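# Press down the marked end of a rocker switch

## Task

Push the marked end of the ivory rocker switch down so that it remains latched down, with the switch body still lying flat. At the end the robot must not be in contact with the switch, and every drink can, parts box and small stack bin present must still be upright.

## Robot and tools

ROBOT. Two arms, left_arm and right_arm, each with six joints and a gripper. Joint order in every row and every per-joint list is waist, shoulder, elbow, wrist pitch, wrist yaw, wrist roll, followed for each arm by the gripper opening. Stated joint ranges in rad: waist -2.618 to 3.054, shoulder 0.000 to 3.142, elbow 0.000 to 3.142, wrist pitch -1.571 to 1.571, wrist yaw -1.571 to 1.571, wrist roll -2.094 to 2.094. The true end of each joint may differ from these by up to 0.059 rad either way.

FRAME. Hand positions (metres) and quaternions (end_effector_quat_wxyz) are in the scene frame: origin at table-top height, halfway between the two nominal arm bases; +x points out over the table, +z up, left_arm sits on the +y side (not necessarily the left of an image). Actual bases are offset from nominal; only a BASES line gives calibrated placement. Reported hand pose can be wrong by a few centimetres, more when reaching far. end_effector_position is the point between the finger pads, roughly 1 cm short of the fingertips; the fingers extend along the gripper's +z and open along its y.

THE 14-NUMBER ROW. All motion tools use one row of 14 numbers covering both arms: left_arm's six joint numbers then its opening, then the same seven for right_arm. Joint numbers are offsets, scaled to [-1, 1], measured from the Joint targets in force when the action (or move) begins, not from the previous row. 1.0 equals 2.224 rad for waist, shoulder and elbow and 8.485 rad for the three wrist joints. The opening is absolute, not an offset: +1 fully open, -1 closed. An arm meant to stay still still needs its six zeros, and its opening must be resent at its present value, since 0 is itself a command (half open).

execute_actions(actions, cameras). actions is a list of actions; each action is a table of up to 15 rows, one row per 1/30 s step, and a short table repeats its last row to fill 15 steps. Repeating the same offset in a new action moves further. An action is rejected for both arms if it would push a joint more than 0.059 rad beyond its range; the whole call is rejected if an action is malformed or the first one fails this check. An empty list just reports state and images. cameras chooses images: omitted, null or ["all"] gives all, [] gives none; unknown names invalidate the call.

move(target, speed, blend, opening_speed, blocking, cameras). target is one 14-number row or a list of up to 15 rows; every row's offsets count from the same starting Joint targets. Joints travel in sync along a path, so the hand traces a curve, with no collision avoidance against objects or the other arm. speed is rad/s for the joint with the longest travel, 0.01 to 12.57, default 0.5, one value or one per target. blend (rad) rounds corners between listed targets. opening_speed (0.2 or more, per second on the -1 to +1 scale) ramps the gripper. blocking=false returns after about 0.5 s while motion continues. Paths take at least 0.5 s; beyond 10 s they stop early. The result adds a move: line: done, off_target (resting over 0.035 rad from target), moving, held or fault, plus limits=held if steps were withheld. Done does not mean no contact. Faster motion and targets set deeper past a contact hit or press harder.

wait(seconds, cameras): 0 to 10 s, arms hold their last command; a running move continues. stop(cameras): brakes a running move, needing some braking distance. zoom_image(camera, region): camera is cam_head_left or cam_head_right; region [x0, y0, x1, y1] in pixels, at most 504 by 504, of that camera's latest image. finished_scene(scene): ends the current scene (give its integer number); irreversible, and the goal must hold at that moment.

RESULT LINES. Joint positions and Joint velocities list each arm's joints (rad, rad/s) then finger-pad gap (m; 0.094 open). within noise means the arm is still. Joint targets are the angles your next offsets start from. Tool commands shows current gripper commands. grip_measured is the measured opening on the command scale, reading up to about 2.7 mm wide when empty. Joint torques (N m, includes arm weight, has offsets and noise; joints 1 to 3 wrap at ±28). joint sent to its limit means a joint was clipped at its real end. joint command not followed means the clearance check altered targets. Action results also list joint positions at some steps. MOTOR HOT appears at 75 °C; at 90 °C an OVER-TEMPERATURE FAULT folds that arm and disables it; at 100 °C it drops.

MOTION LIMITS. Per step, targets stay within 0.339 rad (big joints) or 2.2 rad (wrist) of measured angles, and a target more than 200 mm from the hand's current place is scaled back. Small moves may not start. To stop pressing on something, command targets back past the measured positions.

CAMERAS. cam_head_left and cam_head_right, both 896x504, head-mounted looking down at the table; calibration given in OpenCV form may be off by about 2 degrees and under a centimetre.

AVOID. Knocking over the can, parts box or bin; anything leaving the table; fast impacts, slams or hard shoves on the switch; contact between the two arms; long outstretched holds or pushing into unreachable poses (heat). Press the marked end with a slow, shallow move, then lift clear so nothing, cables included, touches the switch.

Each tool is called after "Emit:" as name([rows], argument=value, ...), one row to a line, values as JSON.

## Session

Emit:
execute_actions(actions=[])

Scene clock: 0.00 s.
left_arm: end_effector_position=(+0.4286, +0.2967, +0.1025) grip_measured=+1.000 end_effector_quat_wxyz=(+0.594, -0.058, +0.801, +0.043) | right_arm: end_effector_position=(+0.4064, -0.2592, +0.1034) grip_measured=+1.000 end_effector_quat_wxyz=(+0.590, +0.008, +0.807, -0.016)
Joint positions: left_arm=[0.015 1.55 0.343 0.908 -0.141 -0.044 0.094] | right_arm=[-0.012 1.559 0.377 0.875 -0.004 -0.019 0.094]
Joint velocities: within noise
Joint torques (N m): no reading
Heat: left arm: 25 °C; right arm: 29 °C.
Joint targets: left_arm=[0.015 1.542 0.352 0.915 -0.142 -0.045] | right_arm=[-0.012 1.552 0.383 0.873 -0.004 -0.019]
Tool commands: left_gripper/opening=+1.0 right_gripper/opening=+1.0

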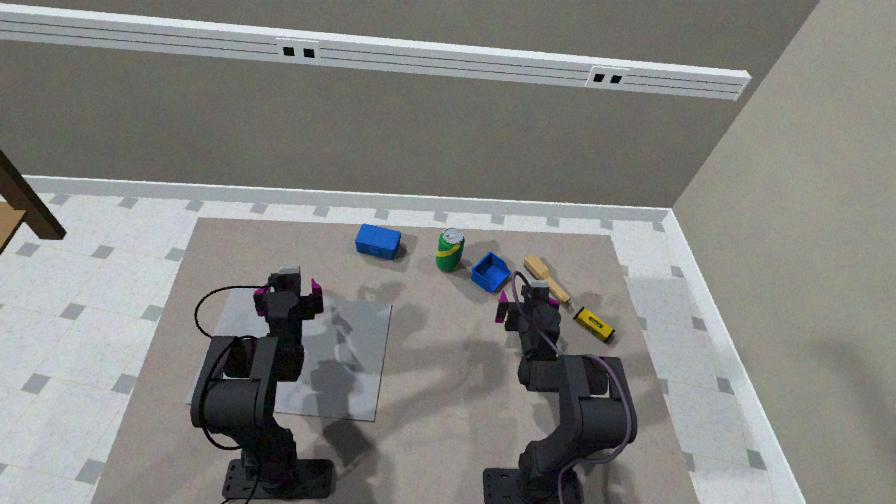

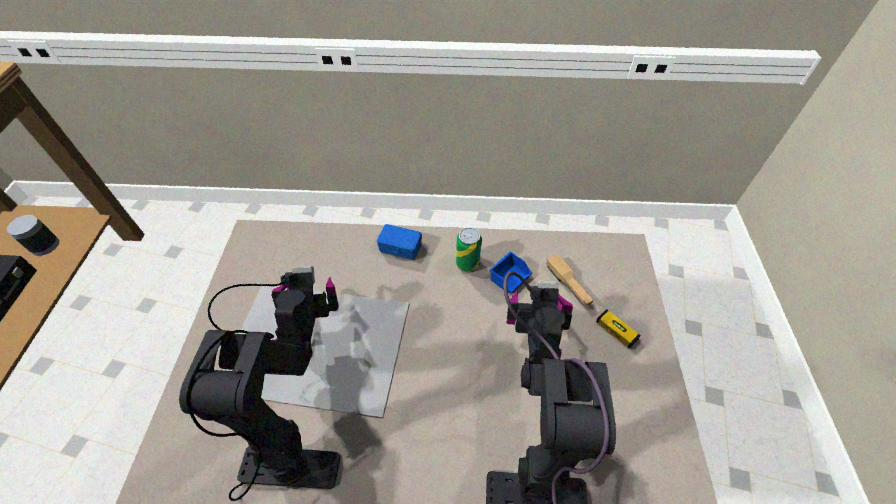

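Emit:
zoom_image(camera="cam_head_left", region=[440, 220, 640, 400])

Emit:
zoom_image(camera="cam_head_right", region=[450, 220, 650, 400])

Emit:
zoom_image(camera="cam_head_left", region=[180, 220, 420, 440])

Emit:
zoom_image(camera="cam_head_right", region=[180, 220, 420, 440])

Scaled by 2.520 from the camera's 896x504 image, which has a finer 1280x720 frame.

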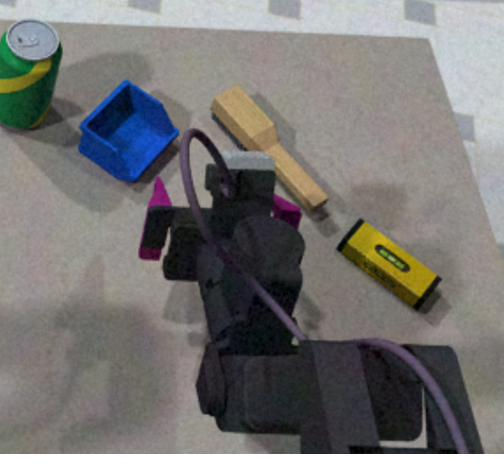

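Scaled by 2.520 from the camera's 896x504 image, which has a finer 1280x720 frame.

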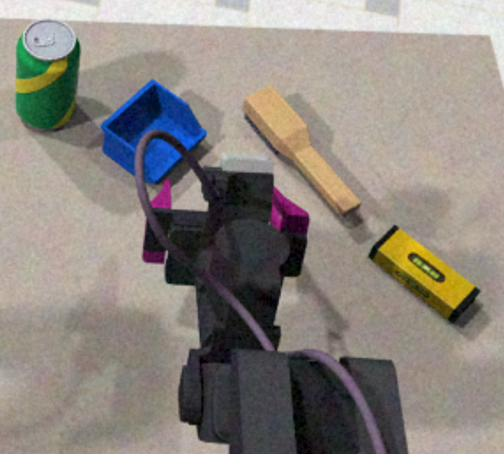

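Scaled by 2.100 from the camera's 896x504 image, which has a finer 1280x720 frame.

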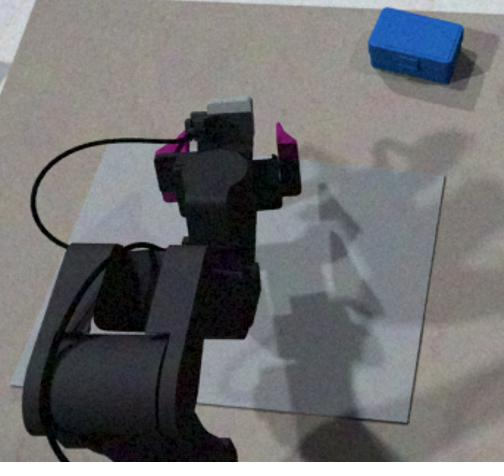

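Scaled by 2.100 from the camera's 896x504 image, which has a finer 1280x720 frame.

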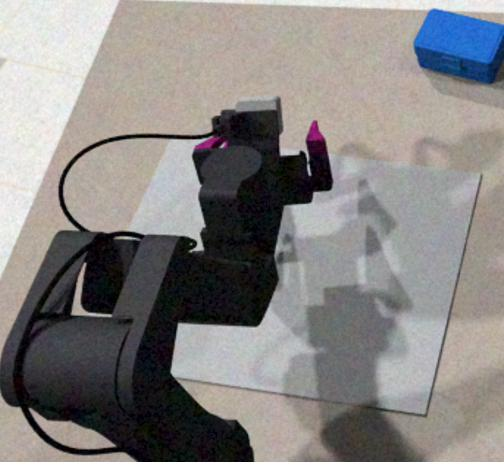

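Emit:
move(target=[0, -0.2698, 0, 0, 0, 0, 1, 0, -0.2698, 0, 0, 0, 0, 1], speed=0.6)

Scene clock: 13.27 s.
left_arm: end_effector_position=(+0.3728, +0.2969, +0.3165) grip_measured=+1.000 end_effector_quat_wxyz=(+0.804, -0.069, +0.590, +0.023) | right_arm: end_effector_position=(+0.3499, -0.2568, +0.3179) grip_measured=+1.000 end_effector_quat_wxyz=(+0.798, +0.005, +0.603, -0.023)
Joint positions: left_arm=[0.015 0.952 0.343 0.912 -0.141 -0.044 0.094] | right_arm=[-0.012 0.961 0.377 0.862 -0.004 -0.019 0.094]
Joint velocities: within noise
Joint torques (N m): left_arm=[0.02 -2.19 8.68 2.04 0.06 -0.04] | right_arm=[-0.01 -1.7 8.16 2.04 -0.02 -0.02]
Heat: left arm: 27 °C; right arm: 32 °C.
Joint targets: left_arm=[0.015 0.942 0.352 0.915 -0.142 -0.045] | right_arm=[-0.012 0.952 0.383 0.874 -0.004 -0.019]
move: done

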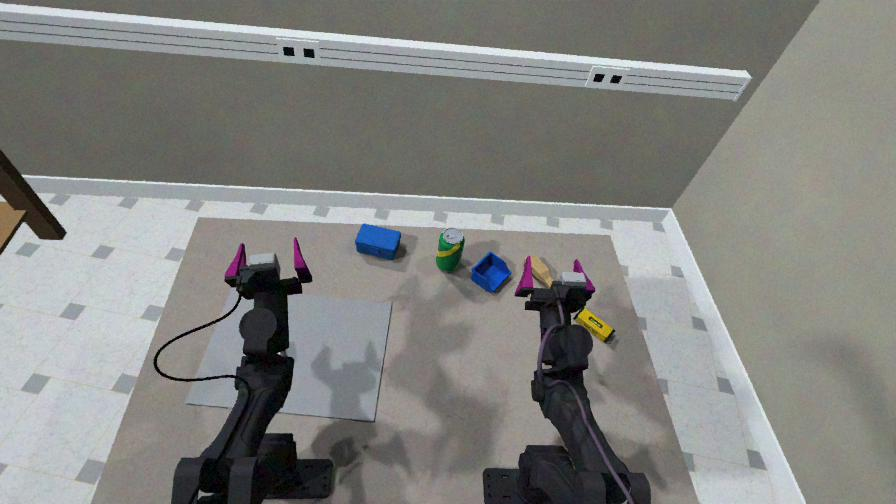

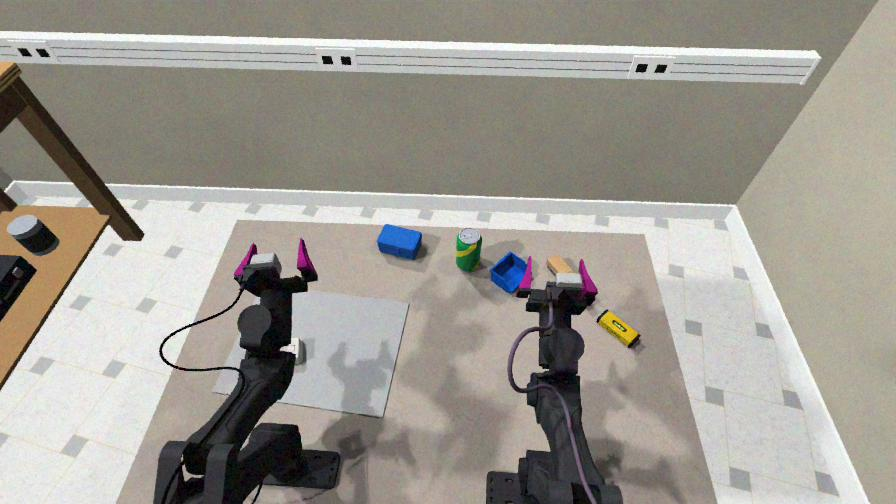

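Emit:
move(target=[0.3, 0, 0, 0, 0, 0, 1, -0.15, 0, 0, 0, 0, 0, 1], speed=0.8)

Emit:
zoom_image(camera="cam_head_left", region=[200, 280, 400, 430])

Emit:
zoom_image(camera="cam_head_right", region=[220, 280, 420, 430])

Scene clock: 15.87 s.
left_arm: end_effector_position=(+0.2863, +0.4991, +0.3165) grip_measured=+1.000 end_effector_quat_wxyz=(+0.754, -0.256, +0.535, +0.282) | right_arm: end_effector_position=(+0.3272, -0.3678, +0.3179) grip_measured=+1.000 end_effector_quat_wxyz=(+0.783, +0.105, +0.594, -0.154)
Joint positions: left_arm=[0.676 0.952 0.343 0.912 -0.14 -0.044 0.094] | right_arm=[-0.341 0.961 0.377 0.862 -0.003 -0.019 0.094]
Joint velocities: within noise
Joint torques (N m): left_arm=[0.44 -2.15 8.65 2 0.02 -0.04] | right_arm=[-0.43 -1.72 8.13 2.04 -0.03 -0.02]
Heat: left arm: 28 °C; right arm: 32 °C.
Joint targets: left_arm=[0.682 0.942 0.352 0.915 -0.142 -0.045] | right_arm=[-0.346 0.952 0.383 0.874 -0.004 -0.019]
move: done

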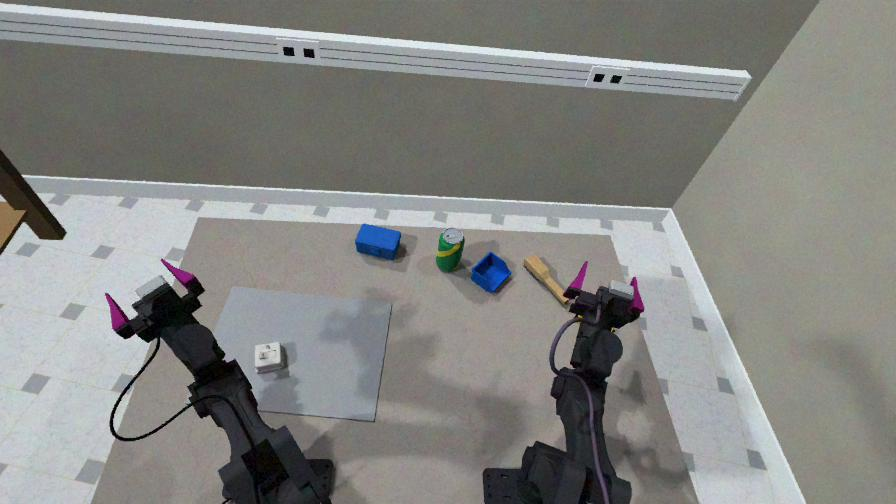

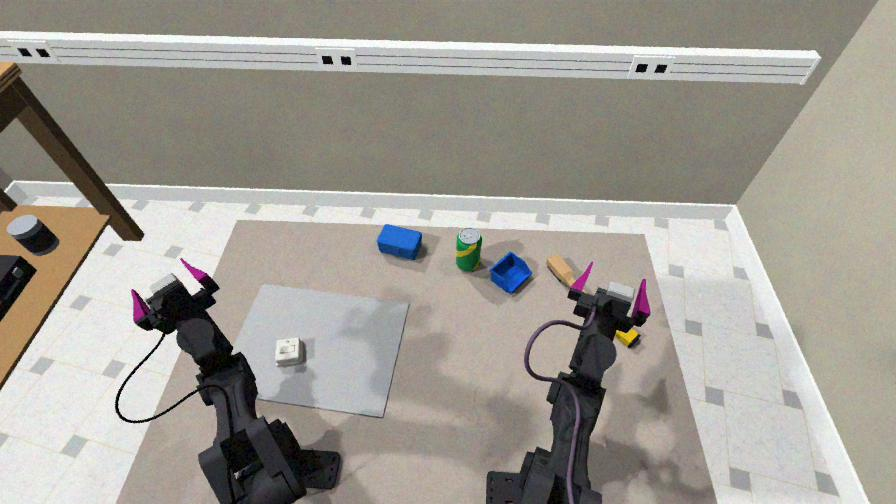

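Scaled by 2.520 from the camera's 896x504 image, which has a finer 1280x720 frame.

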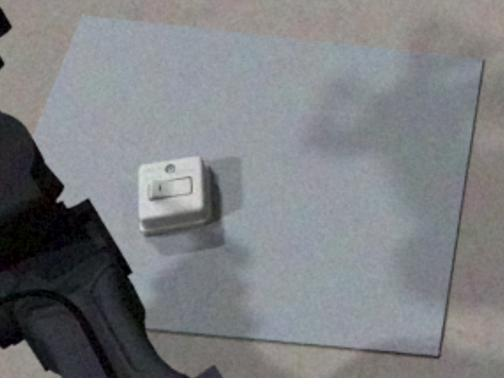

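Scaled by 2.520 from the camera's 896x504 image, which has a finer 1280x720 frame.

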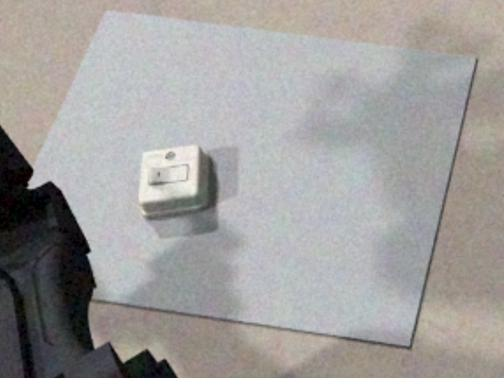

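Emit:
zoom_image(camera="cam_head_left", region=[245, 333, 295, 383])

Emit:
zoom_image(camera="cam_head_right", region=[265, 328, 315, 378])

Scaled by 10.080 from the camera's 896x504 image, which has a finer 1280x720 frame.

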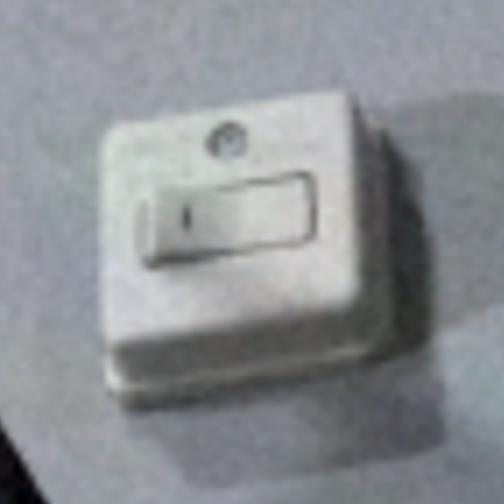

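Scaled by 10.080 from the camera's 896x504 image, which has a finer 1280x720 frame.

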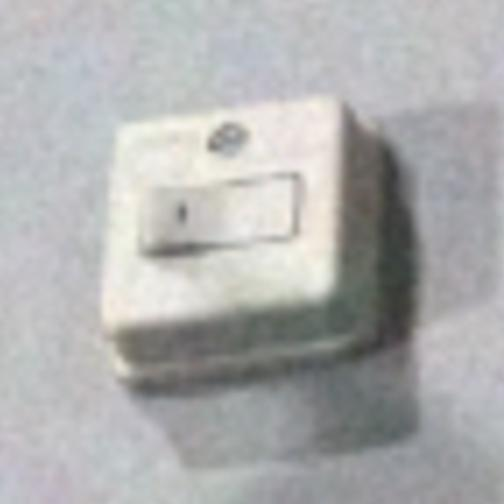

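Emit:
zoom_image(camera="cam_head_left", region=[90, 240, 240, 360])

Emit:
zoom_image(camera="cam_head_right", region=[110, 240, 260, 360])

Emit:
zoom_image(camera="cam_head_left", region=[540, 240, 690, 360])

Emit:
zoom_image(camera="cam_head_right", region=[540, 240, 690, 360])

Scaled by 3.360 from the camera's 896x504 image, which has a finer 1280x720 frame.

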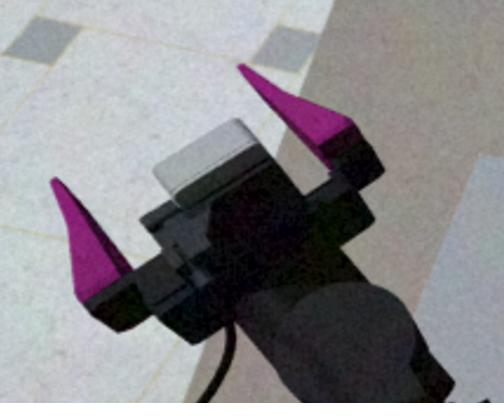

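Scaled by 3.360 from the camera's 896x504 image, which has a finer 1280x720 frame.

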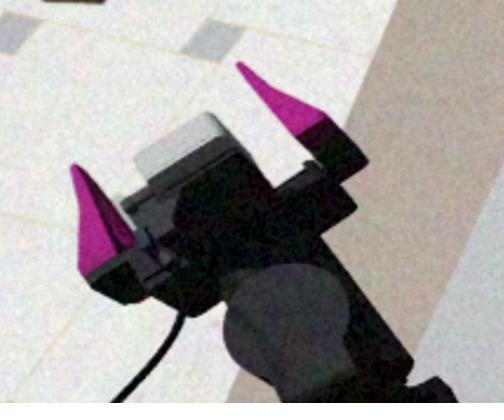

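Scaled by 3.360 from the camera's 896x504 image, which has a finer 1280x720 frame.

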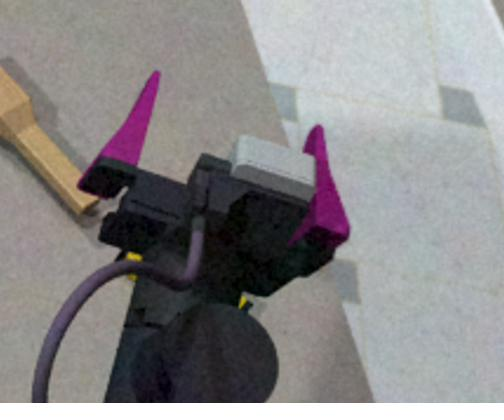

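Scaled by 3.360 from the camera's 896x504 image, which has a finer 1280x720 frame.

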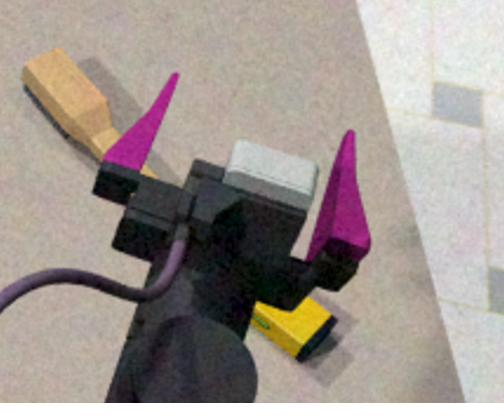

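Emit:
move(target=[0, 0, 0, 0, 0, 0, -1, 0, 0, 0, 0, 0, 0, -1], opening_speed=1.5)

Emit:
zoom_image(camera="cam_head_left", region=[90, 240, 240, 360])

Emit:
zoom_image(camera="cam_head_right", region=[110, 240, 260, 360])

Emit:
zoom_image(camera="cam_head_left", region=[540, 240, 690, 360])

Emit:
zoom_image(camera="cam_head_right", region=[540, 240, 690, 360])

Scene clock: 44.70 s.
left_arm: end_effector_position=(+0.2863, +0.4991, +0.3165) grip_measured=-0.995 end_effector_quat_wxyz=(+0.754, -0.256, +0.535, +0.282) | right_arm: end_effector_position=(+0.3272, -0.3678, +0.3179) grip_measured=-0.996 end_effector_quat_wxyz=(+0.783, +0.105, +0.594, -0.154)
Joint positions: left_arm=[0.676 0.952 0.343 0.912 -0.14 -0.044 0] | right_arm=[-0.341 0.961 0.377 0.862 -0.003 -0.019 0]
Joint velocities: within noise
Joint torques (N m): left_arm=[0.46 -2.22 8.59 2.05 0.06 -0.02] | right_arm=[-0.43 -1.73 8.14 2.04 -0.03 -0.03]
Heat: left arm: 31 °C; right arm: 34 °C.
Joint targets: left_arm=[0.682 0.942 0.352 0.915 -0.142 -0.045] | right_arm=[-0.346 0.952 0.383 0.874 -0.004 -0.019]
move: done

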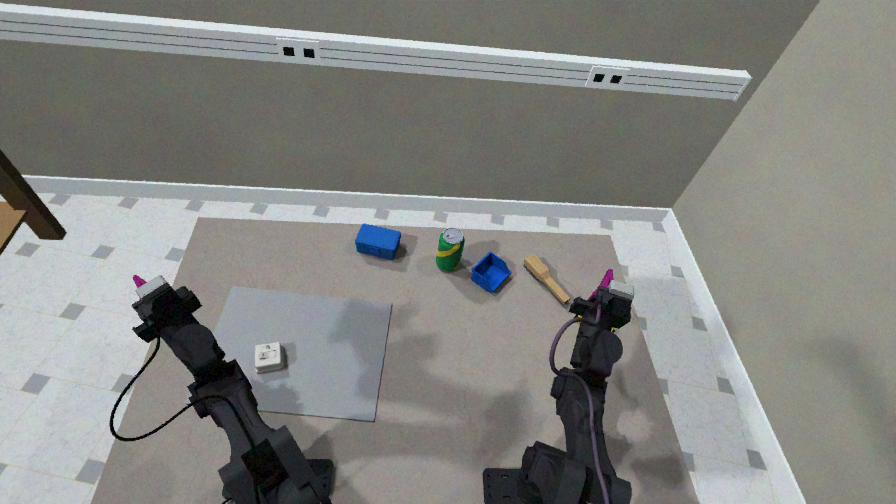

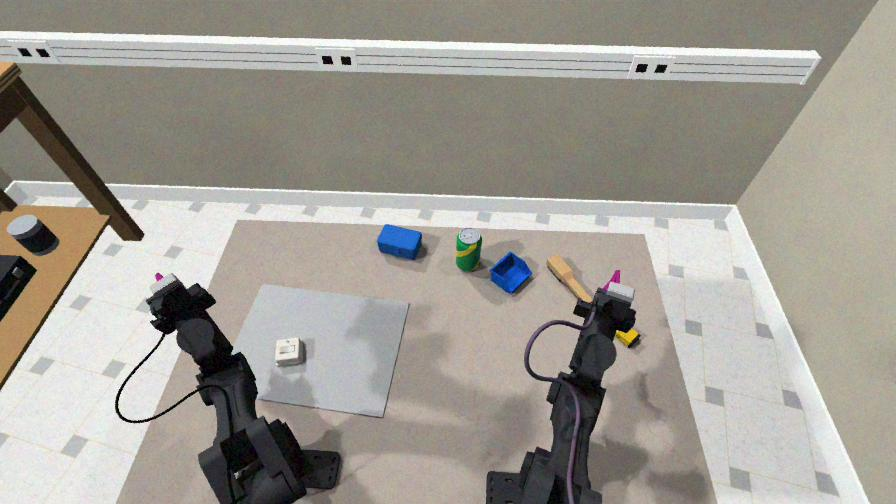

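Scaled by 3.360 from the camera's 896x504 image, which has a finer 1280x720 frame.

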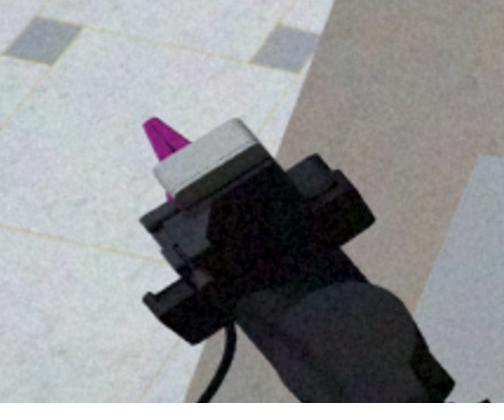

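Scaled by 3.360 from the camera's 896x504 image, which has a finer 1280x720 frame.

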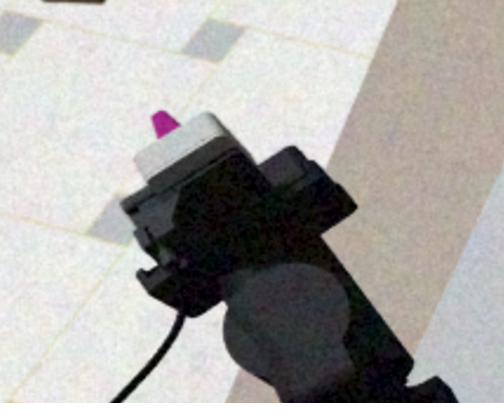

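Scaled by 3.360 from the camera's 896x504 image, which has a finer 1280x720 frame.

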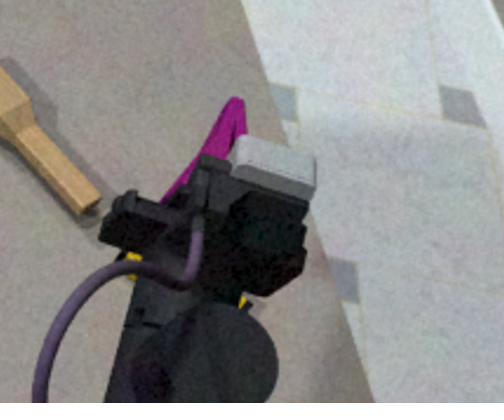

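Scaled by 3.360 from the camera's 896x504 image, which has a finer 1280x720 frame.

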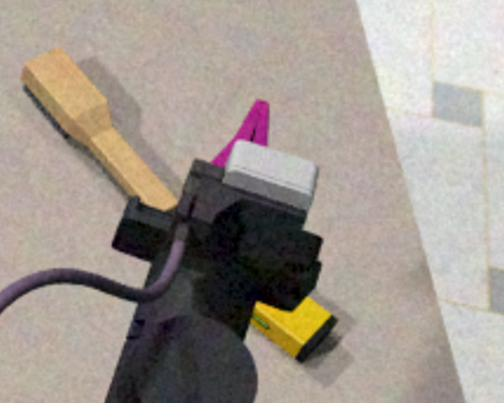

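Emit:
move(target=[-0.1745, 0.2567, 0.3822, -0.2536, 0.0165, 0.0052, -1, 0.2370, 0.2881, 0.4017, -0.24766, 0, 0, -1], speed=1.2)

Scene clock: 56.10 s.
left_arm: end_effector_position=(+0.2802, +0.3461, +0.1122) grip_measured=-0.995 end_effector_quat_wxyz=(+0.008, -0.145, +0.989, +0.007) | right_arm: end_effector_position=(+0.2781, -0.2016, +0.1098) grip_measured=-0.996 end_effector_quat_wxyz=(+0.008, -0.084, +0.996, +0.002)
Joint positions: left_arm=[0.299 1.498 1.173 -1.228 -0.013 -0.011 0] | right_arm=[0.178 1.578 1.241 -1.218 -0.002 -0.019 0]
Joint velocities: within noise
Joint torques (N m): left_arm=[-0.42 -3.88 9.63 0.49 0.14 0.06] | right_arm=[0.27 -4.15 9.61 0.22 -0.03 -0.03]
Heat: left arm: 31 °C; right arm: 34 °C.
Joint targets: left_arm=[0.294 1.512 1.202 -1.237 -0.002 -0.001] | right_arm=[0.181 1.593 1.277 -1.228 -0.004 -0.019]
move: off_target (right_arm); right_arm: the elbow is farthest, 0.036 rad from its target

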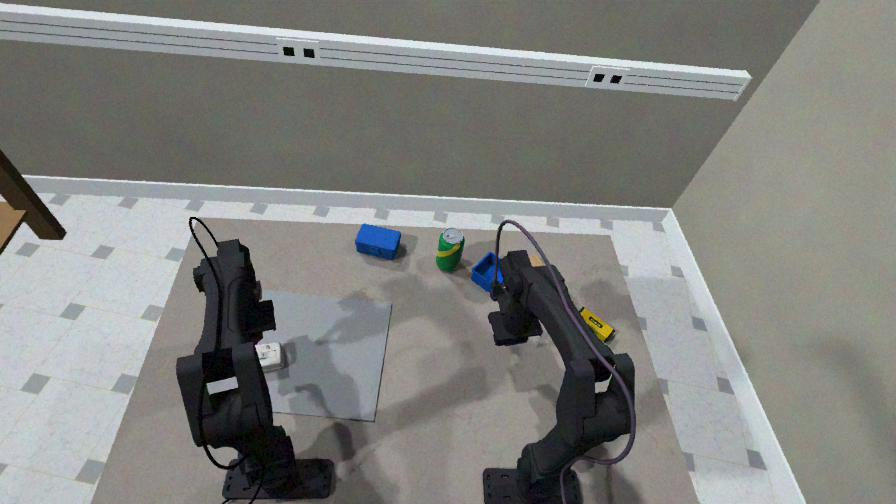

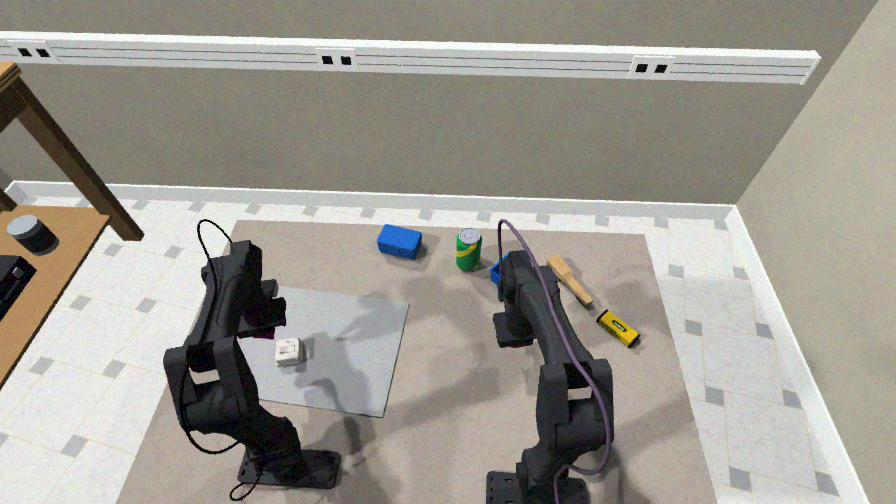

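Emit:
zoom_image(camera="cam_head_right", region=[200, 270, 330, 400])

Emit:
zoom_image(camera="cam_head_left", region=[180, 270, 310, 400])

Emit:
zoom_image(camera="cam_head_left", region=[470, 240, 620, 390])

Emit:
zoom_image(camera="cam_head_right", region=[470, 240, 620, 390])

Scaled by 3.877 from the camera's 896x504 image, which has a finer 1280x720 frame.

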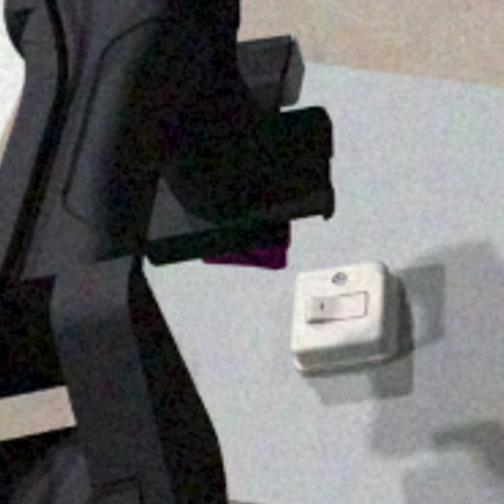

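Scaled by 3.877 from the camera's 896x504 image, which has a finer 1280x720 frame.

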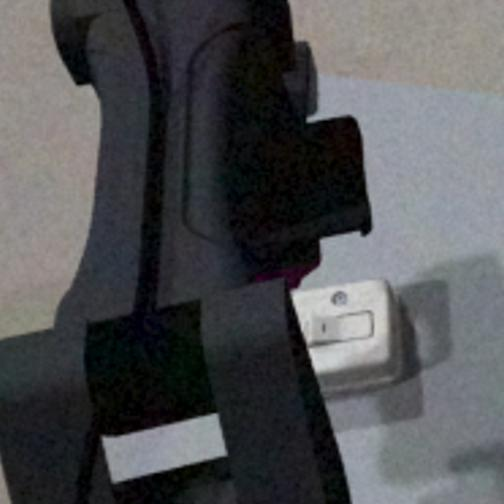

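Scaled by 3.360 from the camera's 896x504 image, which has a finer 1280x720 frame.

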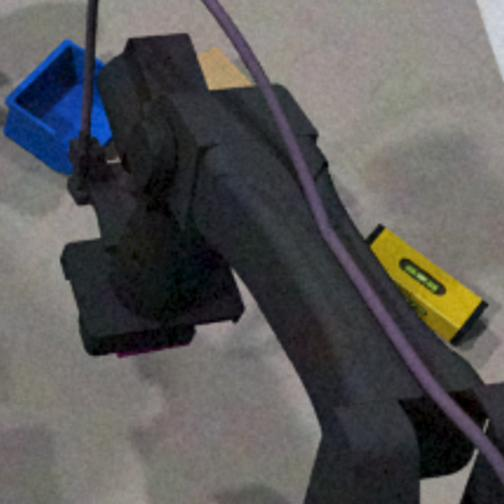

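Scaled by 3.360 from the camera's 896x504 image, which has a finer 1280x720 frame.

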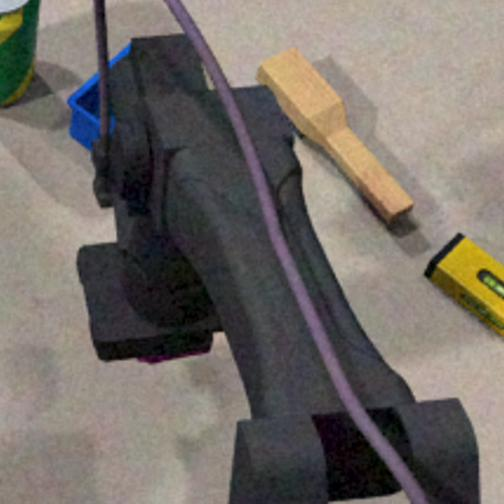

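Emit:
move(target=[-0.0049, 0.1565, 0.1466, -0.0382, 0.0014, 0, -1, 0.0036, 0.1344, 0.1407, -0.0364, 0, 0, -1], speed=0.8)

Emit:
zoom_image(camera="cam_head_right", region=[200, 270, 330, 400])

Emit:
zoom_image(camera="cam_head_left", region=[180, 270, 310, 400])

Emit:
zoom_image(camera="cam_head_left", region=[470, 240, 620, 390])

Emit:
zoom_image(camera="cam_head_right", region=[470, 240, 620, 390])

Scene clock: 68.37 s.
left_arm: end_effector_position=(+0.2889, +0.3436, +0.1110) grip_measured=-0.995 end_effector_quat_wxyz=(-0.159, -0.139, +0.977, -0.021) | right_arm: end_effector_position=(+0.2841, -0.1991, +0.1111) grip_measured=-0.996 end_effector_quat_wxyz=(-0.137, -0.085, +0.987, -0.008)
Joint positions: left_arm=[0.289 1.846 1.503 -1.549 0 -0.011 0] | right_arm=[0.184 1.876 1.556 -1.525 -0.002 -0.019 0]
Joint velocities: within noise
Joint torques (N m): left_arm=[-0.43 -6.38 8.58 -0.21 0.13 0.08] | right_arm=[0.46 -6.26 8.85 -0.34 -0.03 -0.02]
Heat: left arm: 28 °C; right arm: 34 °C.
Joint targets: left_arm=[0.283 1.861 1.528 -1.560 0.010 -0.001] | right_arm=[0.189 1.892 1.590 -1.537 -0.004 -0.019]
joint sent to its limit (left arm) — the wrist pitch, lower limit.
move: done

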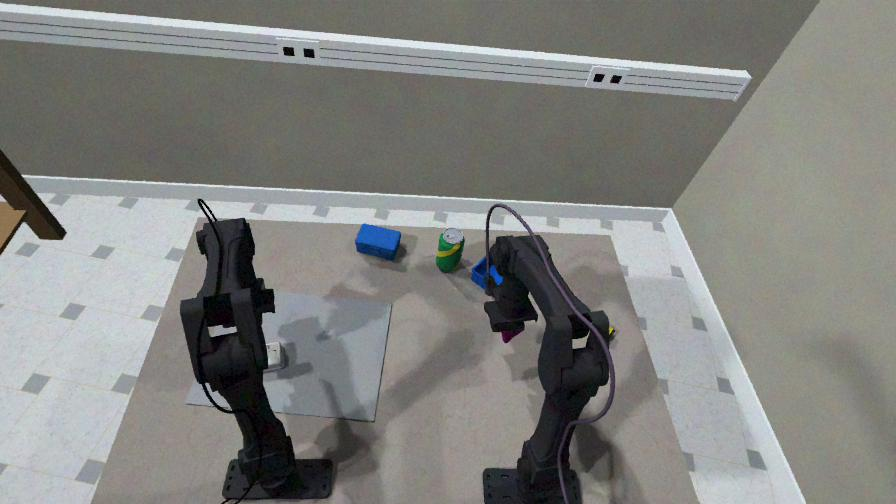

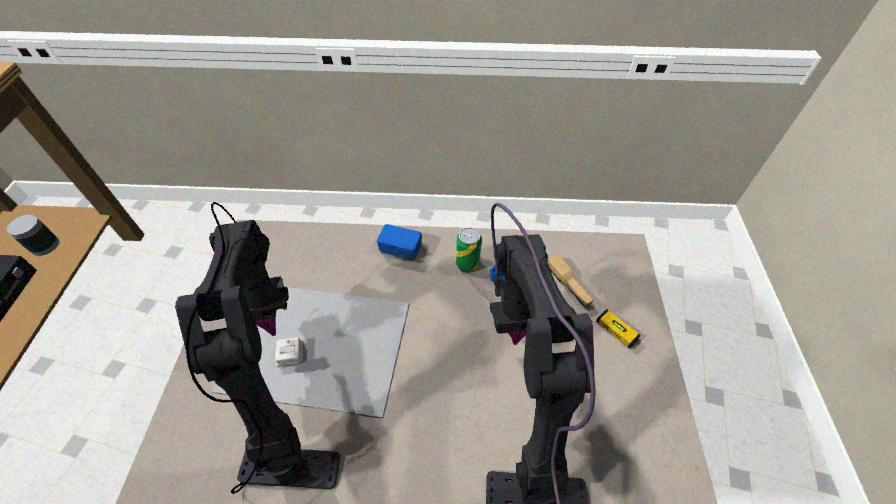

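Scaled by 3.877 from the camera's 896x504 image, which has a finer 1280x720 frame.

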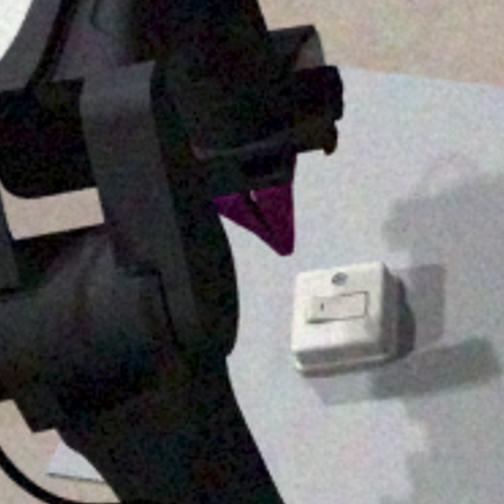

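Scaled by 3.877 from the camera's 896x504 image, which has a finer 1280x720 frame.

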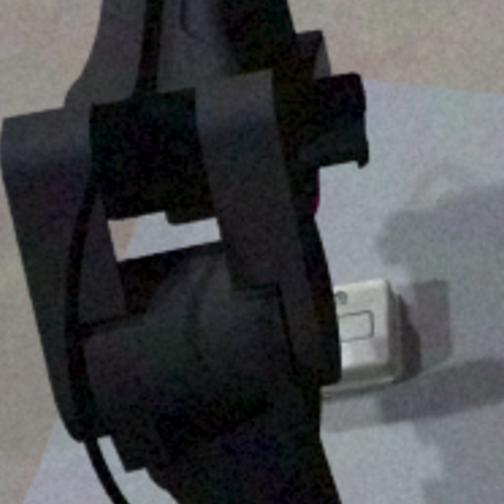

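Scaled by 3.360 from the camera's 896x504 image, which has a finer 1280x720 frame.

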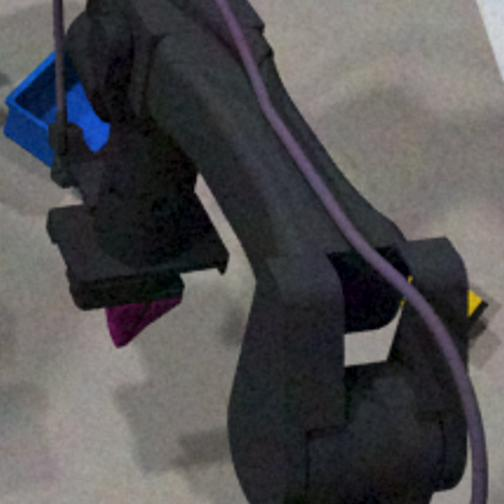

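Scaled by 3.360 from the camera's 896x504 image, which has a finer 1280x720 frame.

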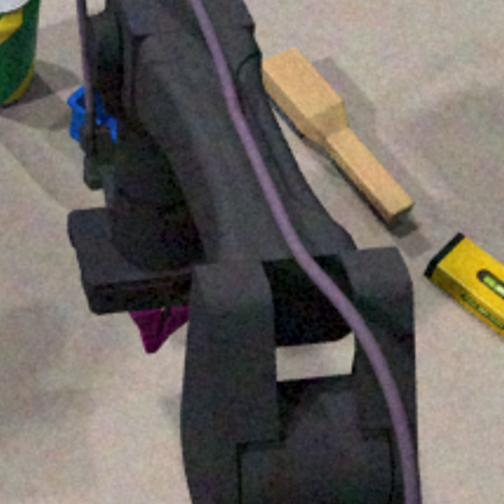

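Emit:
move(target=[0.0073, 0.0119, -0.0811, 0.02342, 0, 0, -1, 0, 0, 0, 0, 0, 0, -1], speed=0.4)

Emit:
zoom_image(camera="cam_head_right", region=[220, 290, 320, 390])

Emit:
zoom_image(camera="cam_head_left", region=[210, 290, 310, 390])

Scene clock: 93.43 s.
left_arm: end_effector_position=(+0.2862, +0.3438, +0.0657) grip_measured=-0.995 end_effector_quat_wxyz=(-0.159, -0.140, +0.977, -0.021) | right_arm: end_effector_position=(+0.2839, -0.1991, +0.1111) grip_measured=-0.996 end_effector_quat_wxyz=(-0.137, -0.085, +0.987, -0.008)
Joint positions: left_arm=[0.292 1.871 1.351 -1.374 0 -0.011 0] | right_arm=[0.184 1.876 1.556 -1.526 -0.002 -0.019 0]
Joint velocities: within noise
Joint torques (N m): left_arm=[0.61 -6.32 5.6 0.04 0.13 0.07] | right_arm=[0.47 -6.26 8.85 -0.35 -0.04 -0.03]
Heat: left arm: 27 °C; right arm: 34 °C.
Joint targets: left_arm=[0.299 1.887 1.348 -1.361 0.010 -0.001] | right_arm=[0.189 1.892 1.590 -1.537 -0.004 -0.019]
move: done

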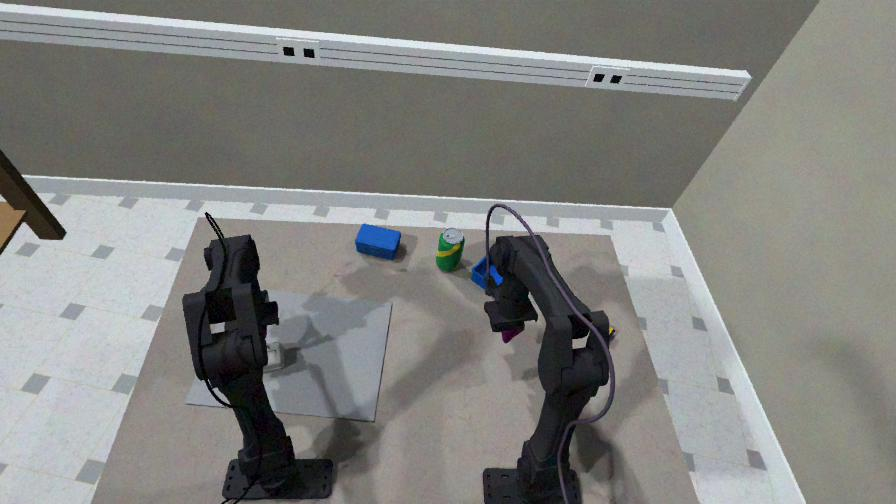

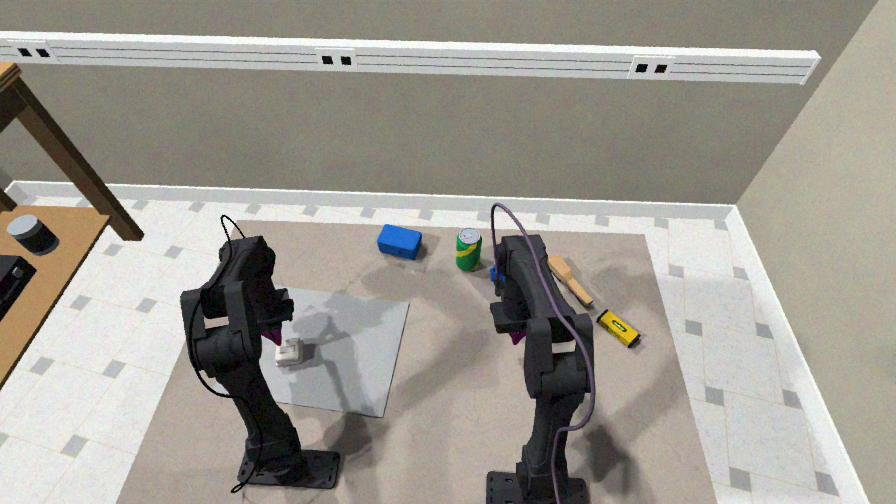

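Scaled by 5.040 from the camera's 896x504 image, which has a finer 1280x720 frame.

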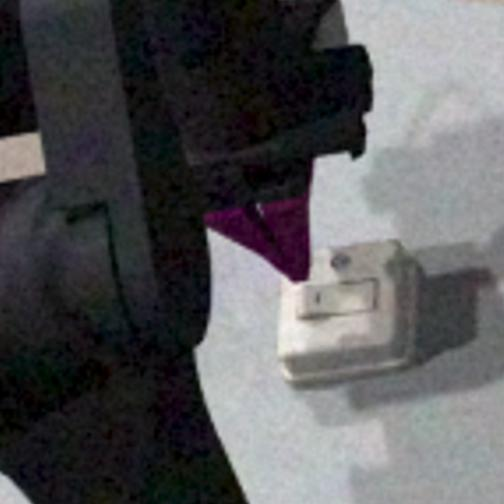

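Scaled by 5.040 from the camera's 896x504 image, which has a finer 1280x720 frame.

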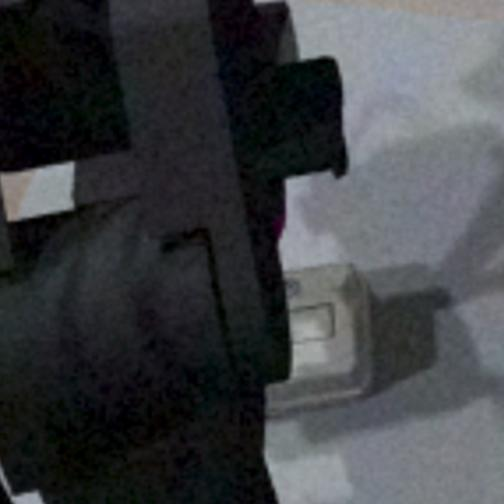

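Emit:
move(target=[0.0046, 0.0059, -0.01965, 0.00717, 0, 0, -1, 0, 0, 0, 0, 0, 0, -1], speed=0.2)

Emit:
zoom_image(camera="cam_head_right", region=[240, 310, 320, 390])

Scene clock: 99.67 s.
left_arm: end_effector_position=(+0.2860, +0.3466, +0.0517) grip_measured=-0.995 end_effector_quat_wxyz=(-0.155, -0.146, +0.977, -0.021) | right_arm: end_effector_position=(+0.2838, -0.1991, +0.1112) grip_measured=-0.996 end_effector_quat_wxyz=(-0.138, -0.085, +0.987, -0.008)
Joint positions: left_arm=[0.303 1.881 1.309 -1.313 0 -0.011 0] | right_arm=[0.184 1.876 1.556 -1.527 -0.002 -0.019 0]
Joint velocities: within noise
Joint torques (N m): left_arm=[0.46 -6.16 5.42 0.03 0.15 0.07] | right_arm=[0.47 -6.24 8.87 -0.35 -0.03 -0.02]
Heat: left arm: 27 °C; right arm: 34 °C.
Joint targets: left_arm=[0.309 1.900 1.304 -1.301 0.010 -0.001] | right_arm=[0.189 1.892 1.590 -1.537 -0.004 -0.019]
move: done

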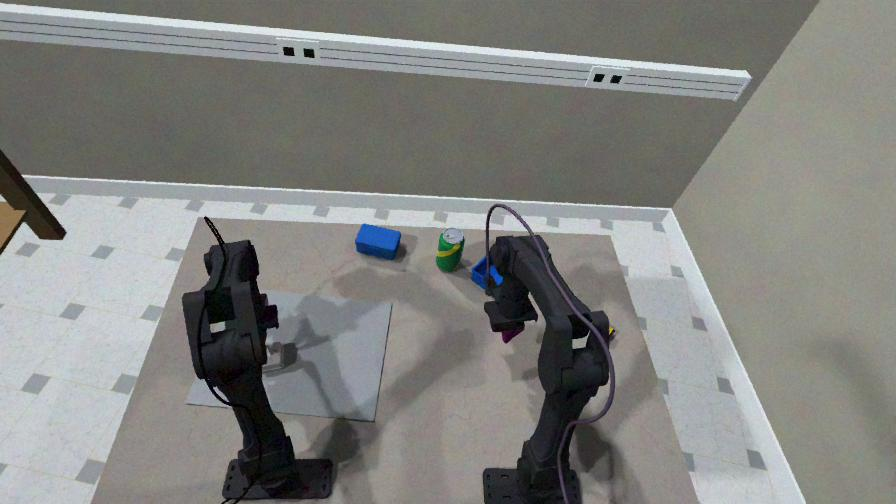

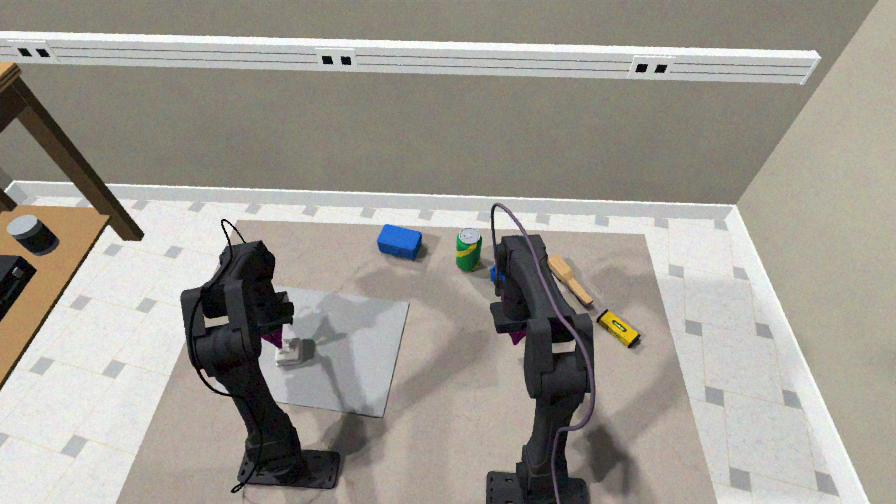

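Scaled by 6.300 from the camera's 896x504 image, which has a finer 1280x720 frame.

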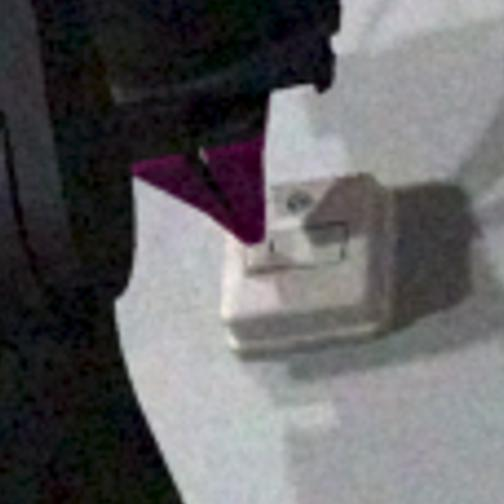

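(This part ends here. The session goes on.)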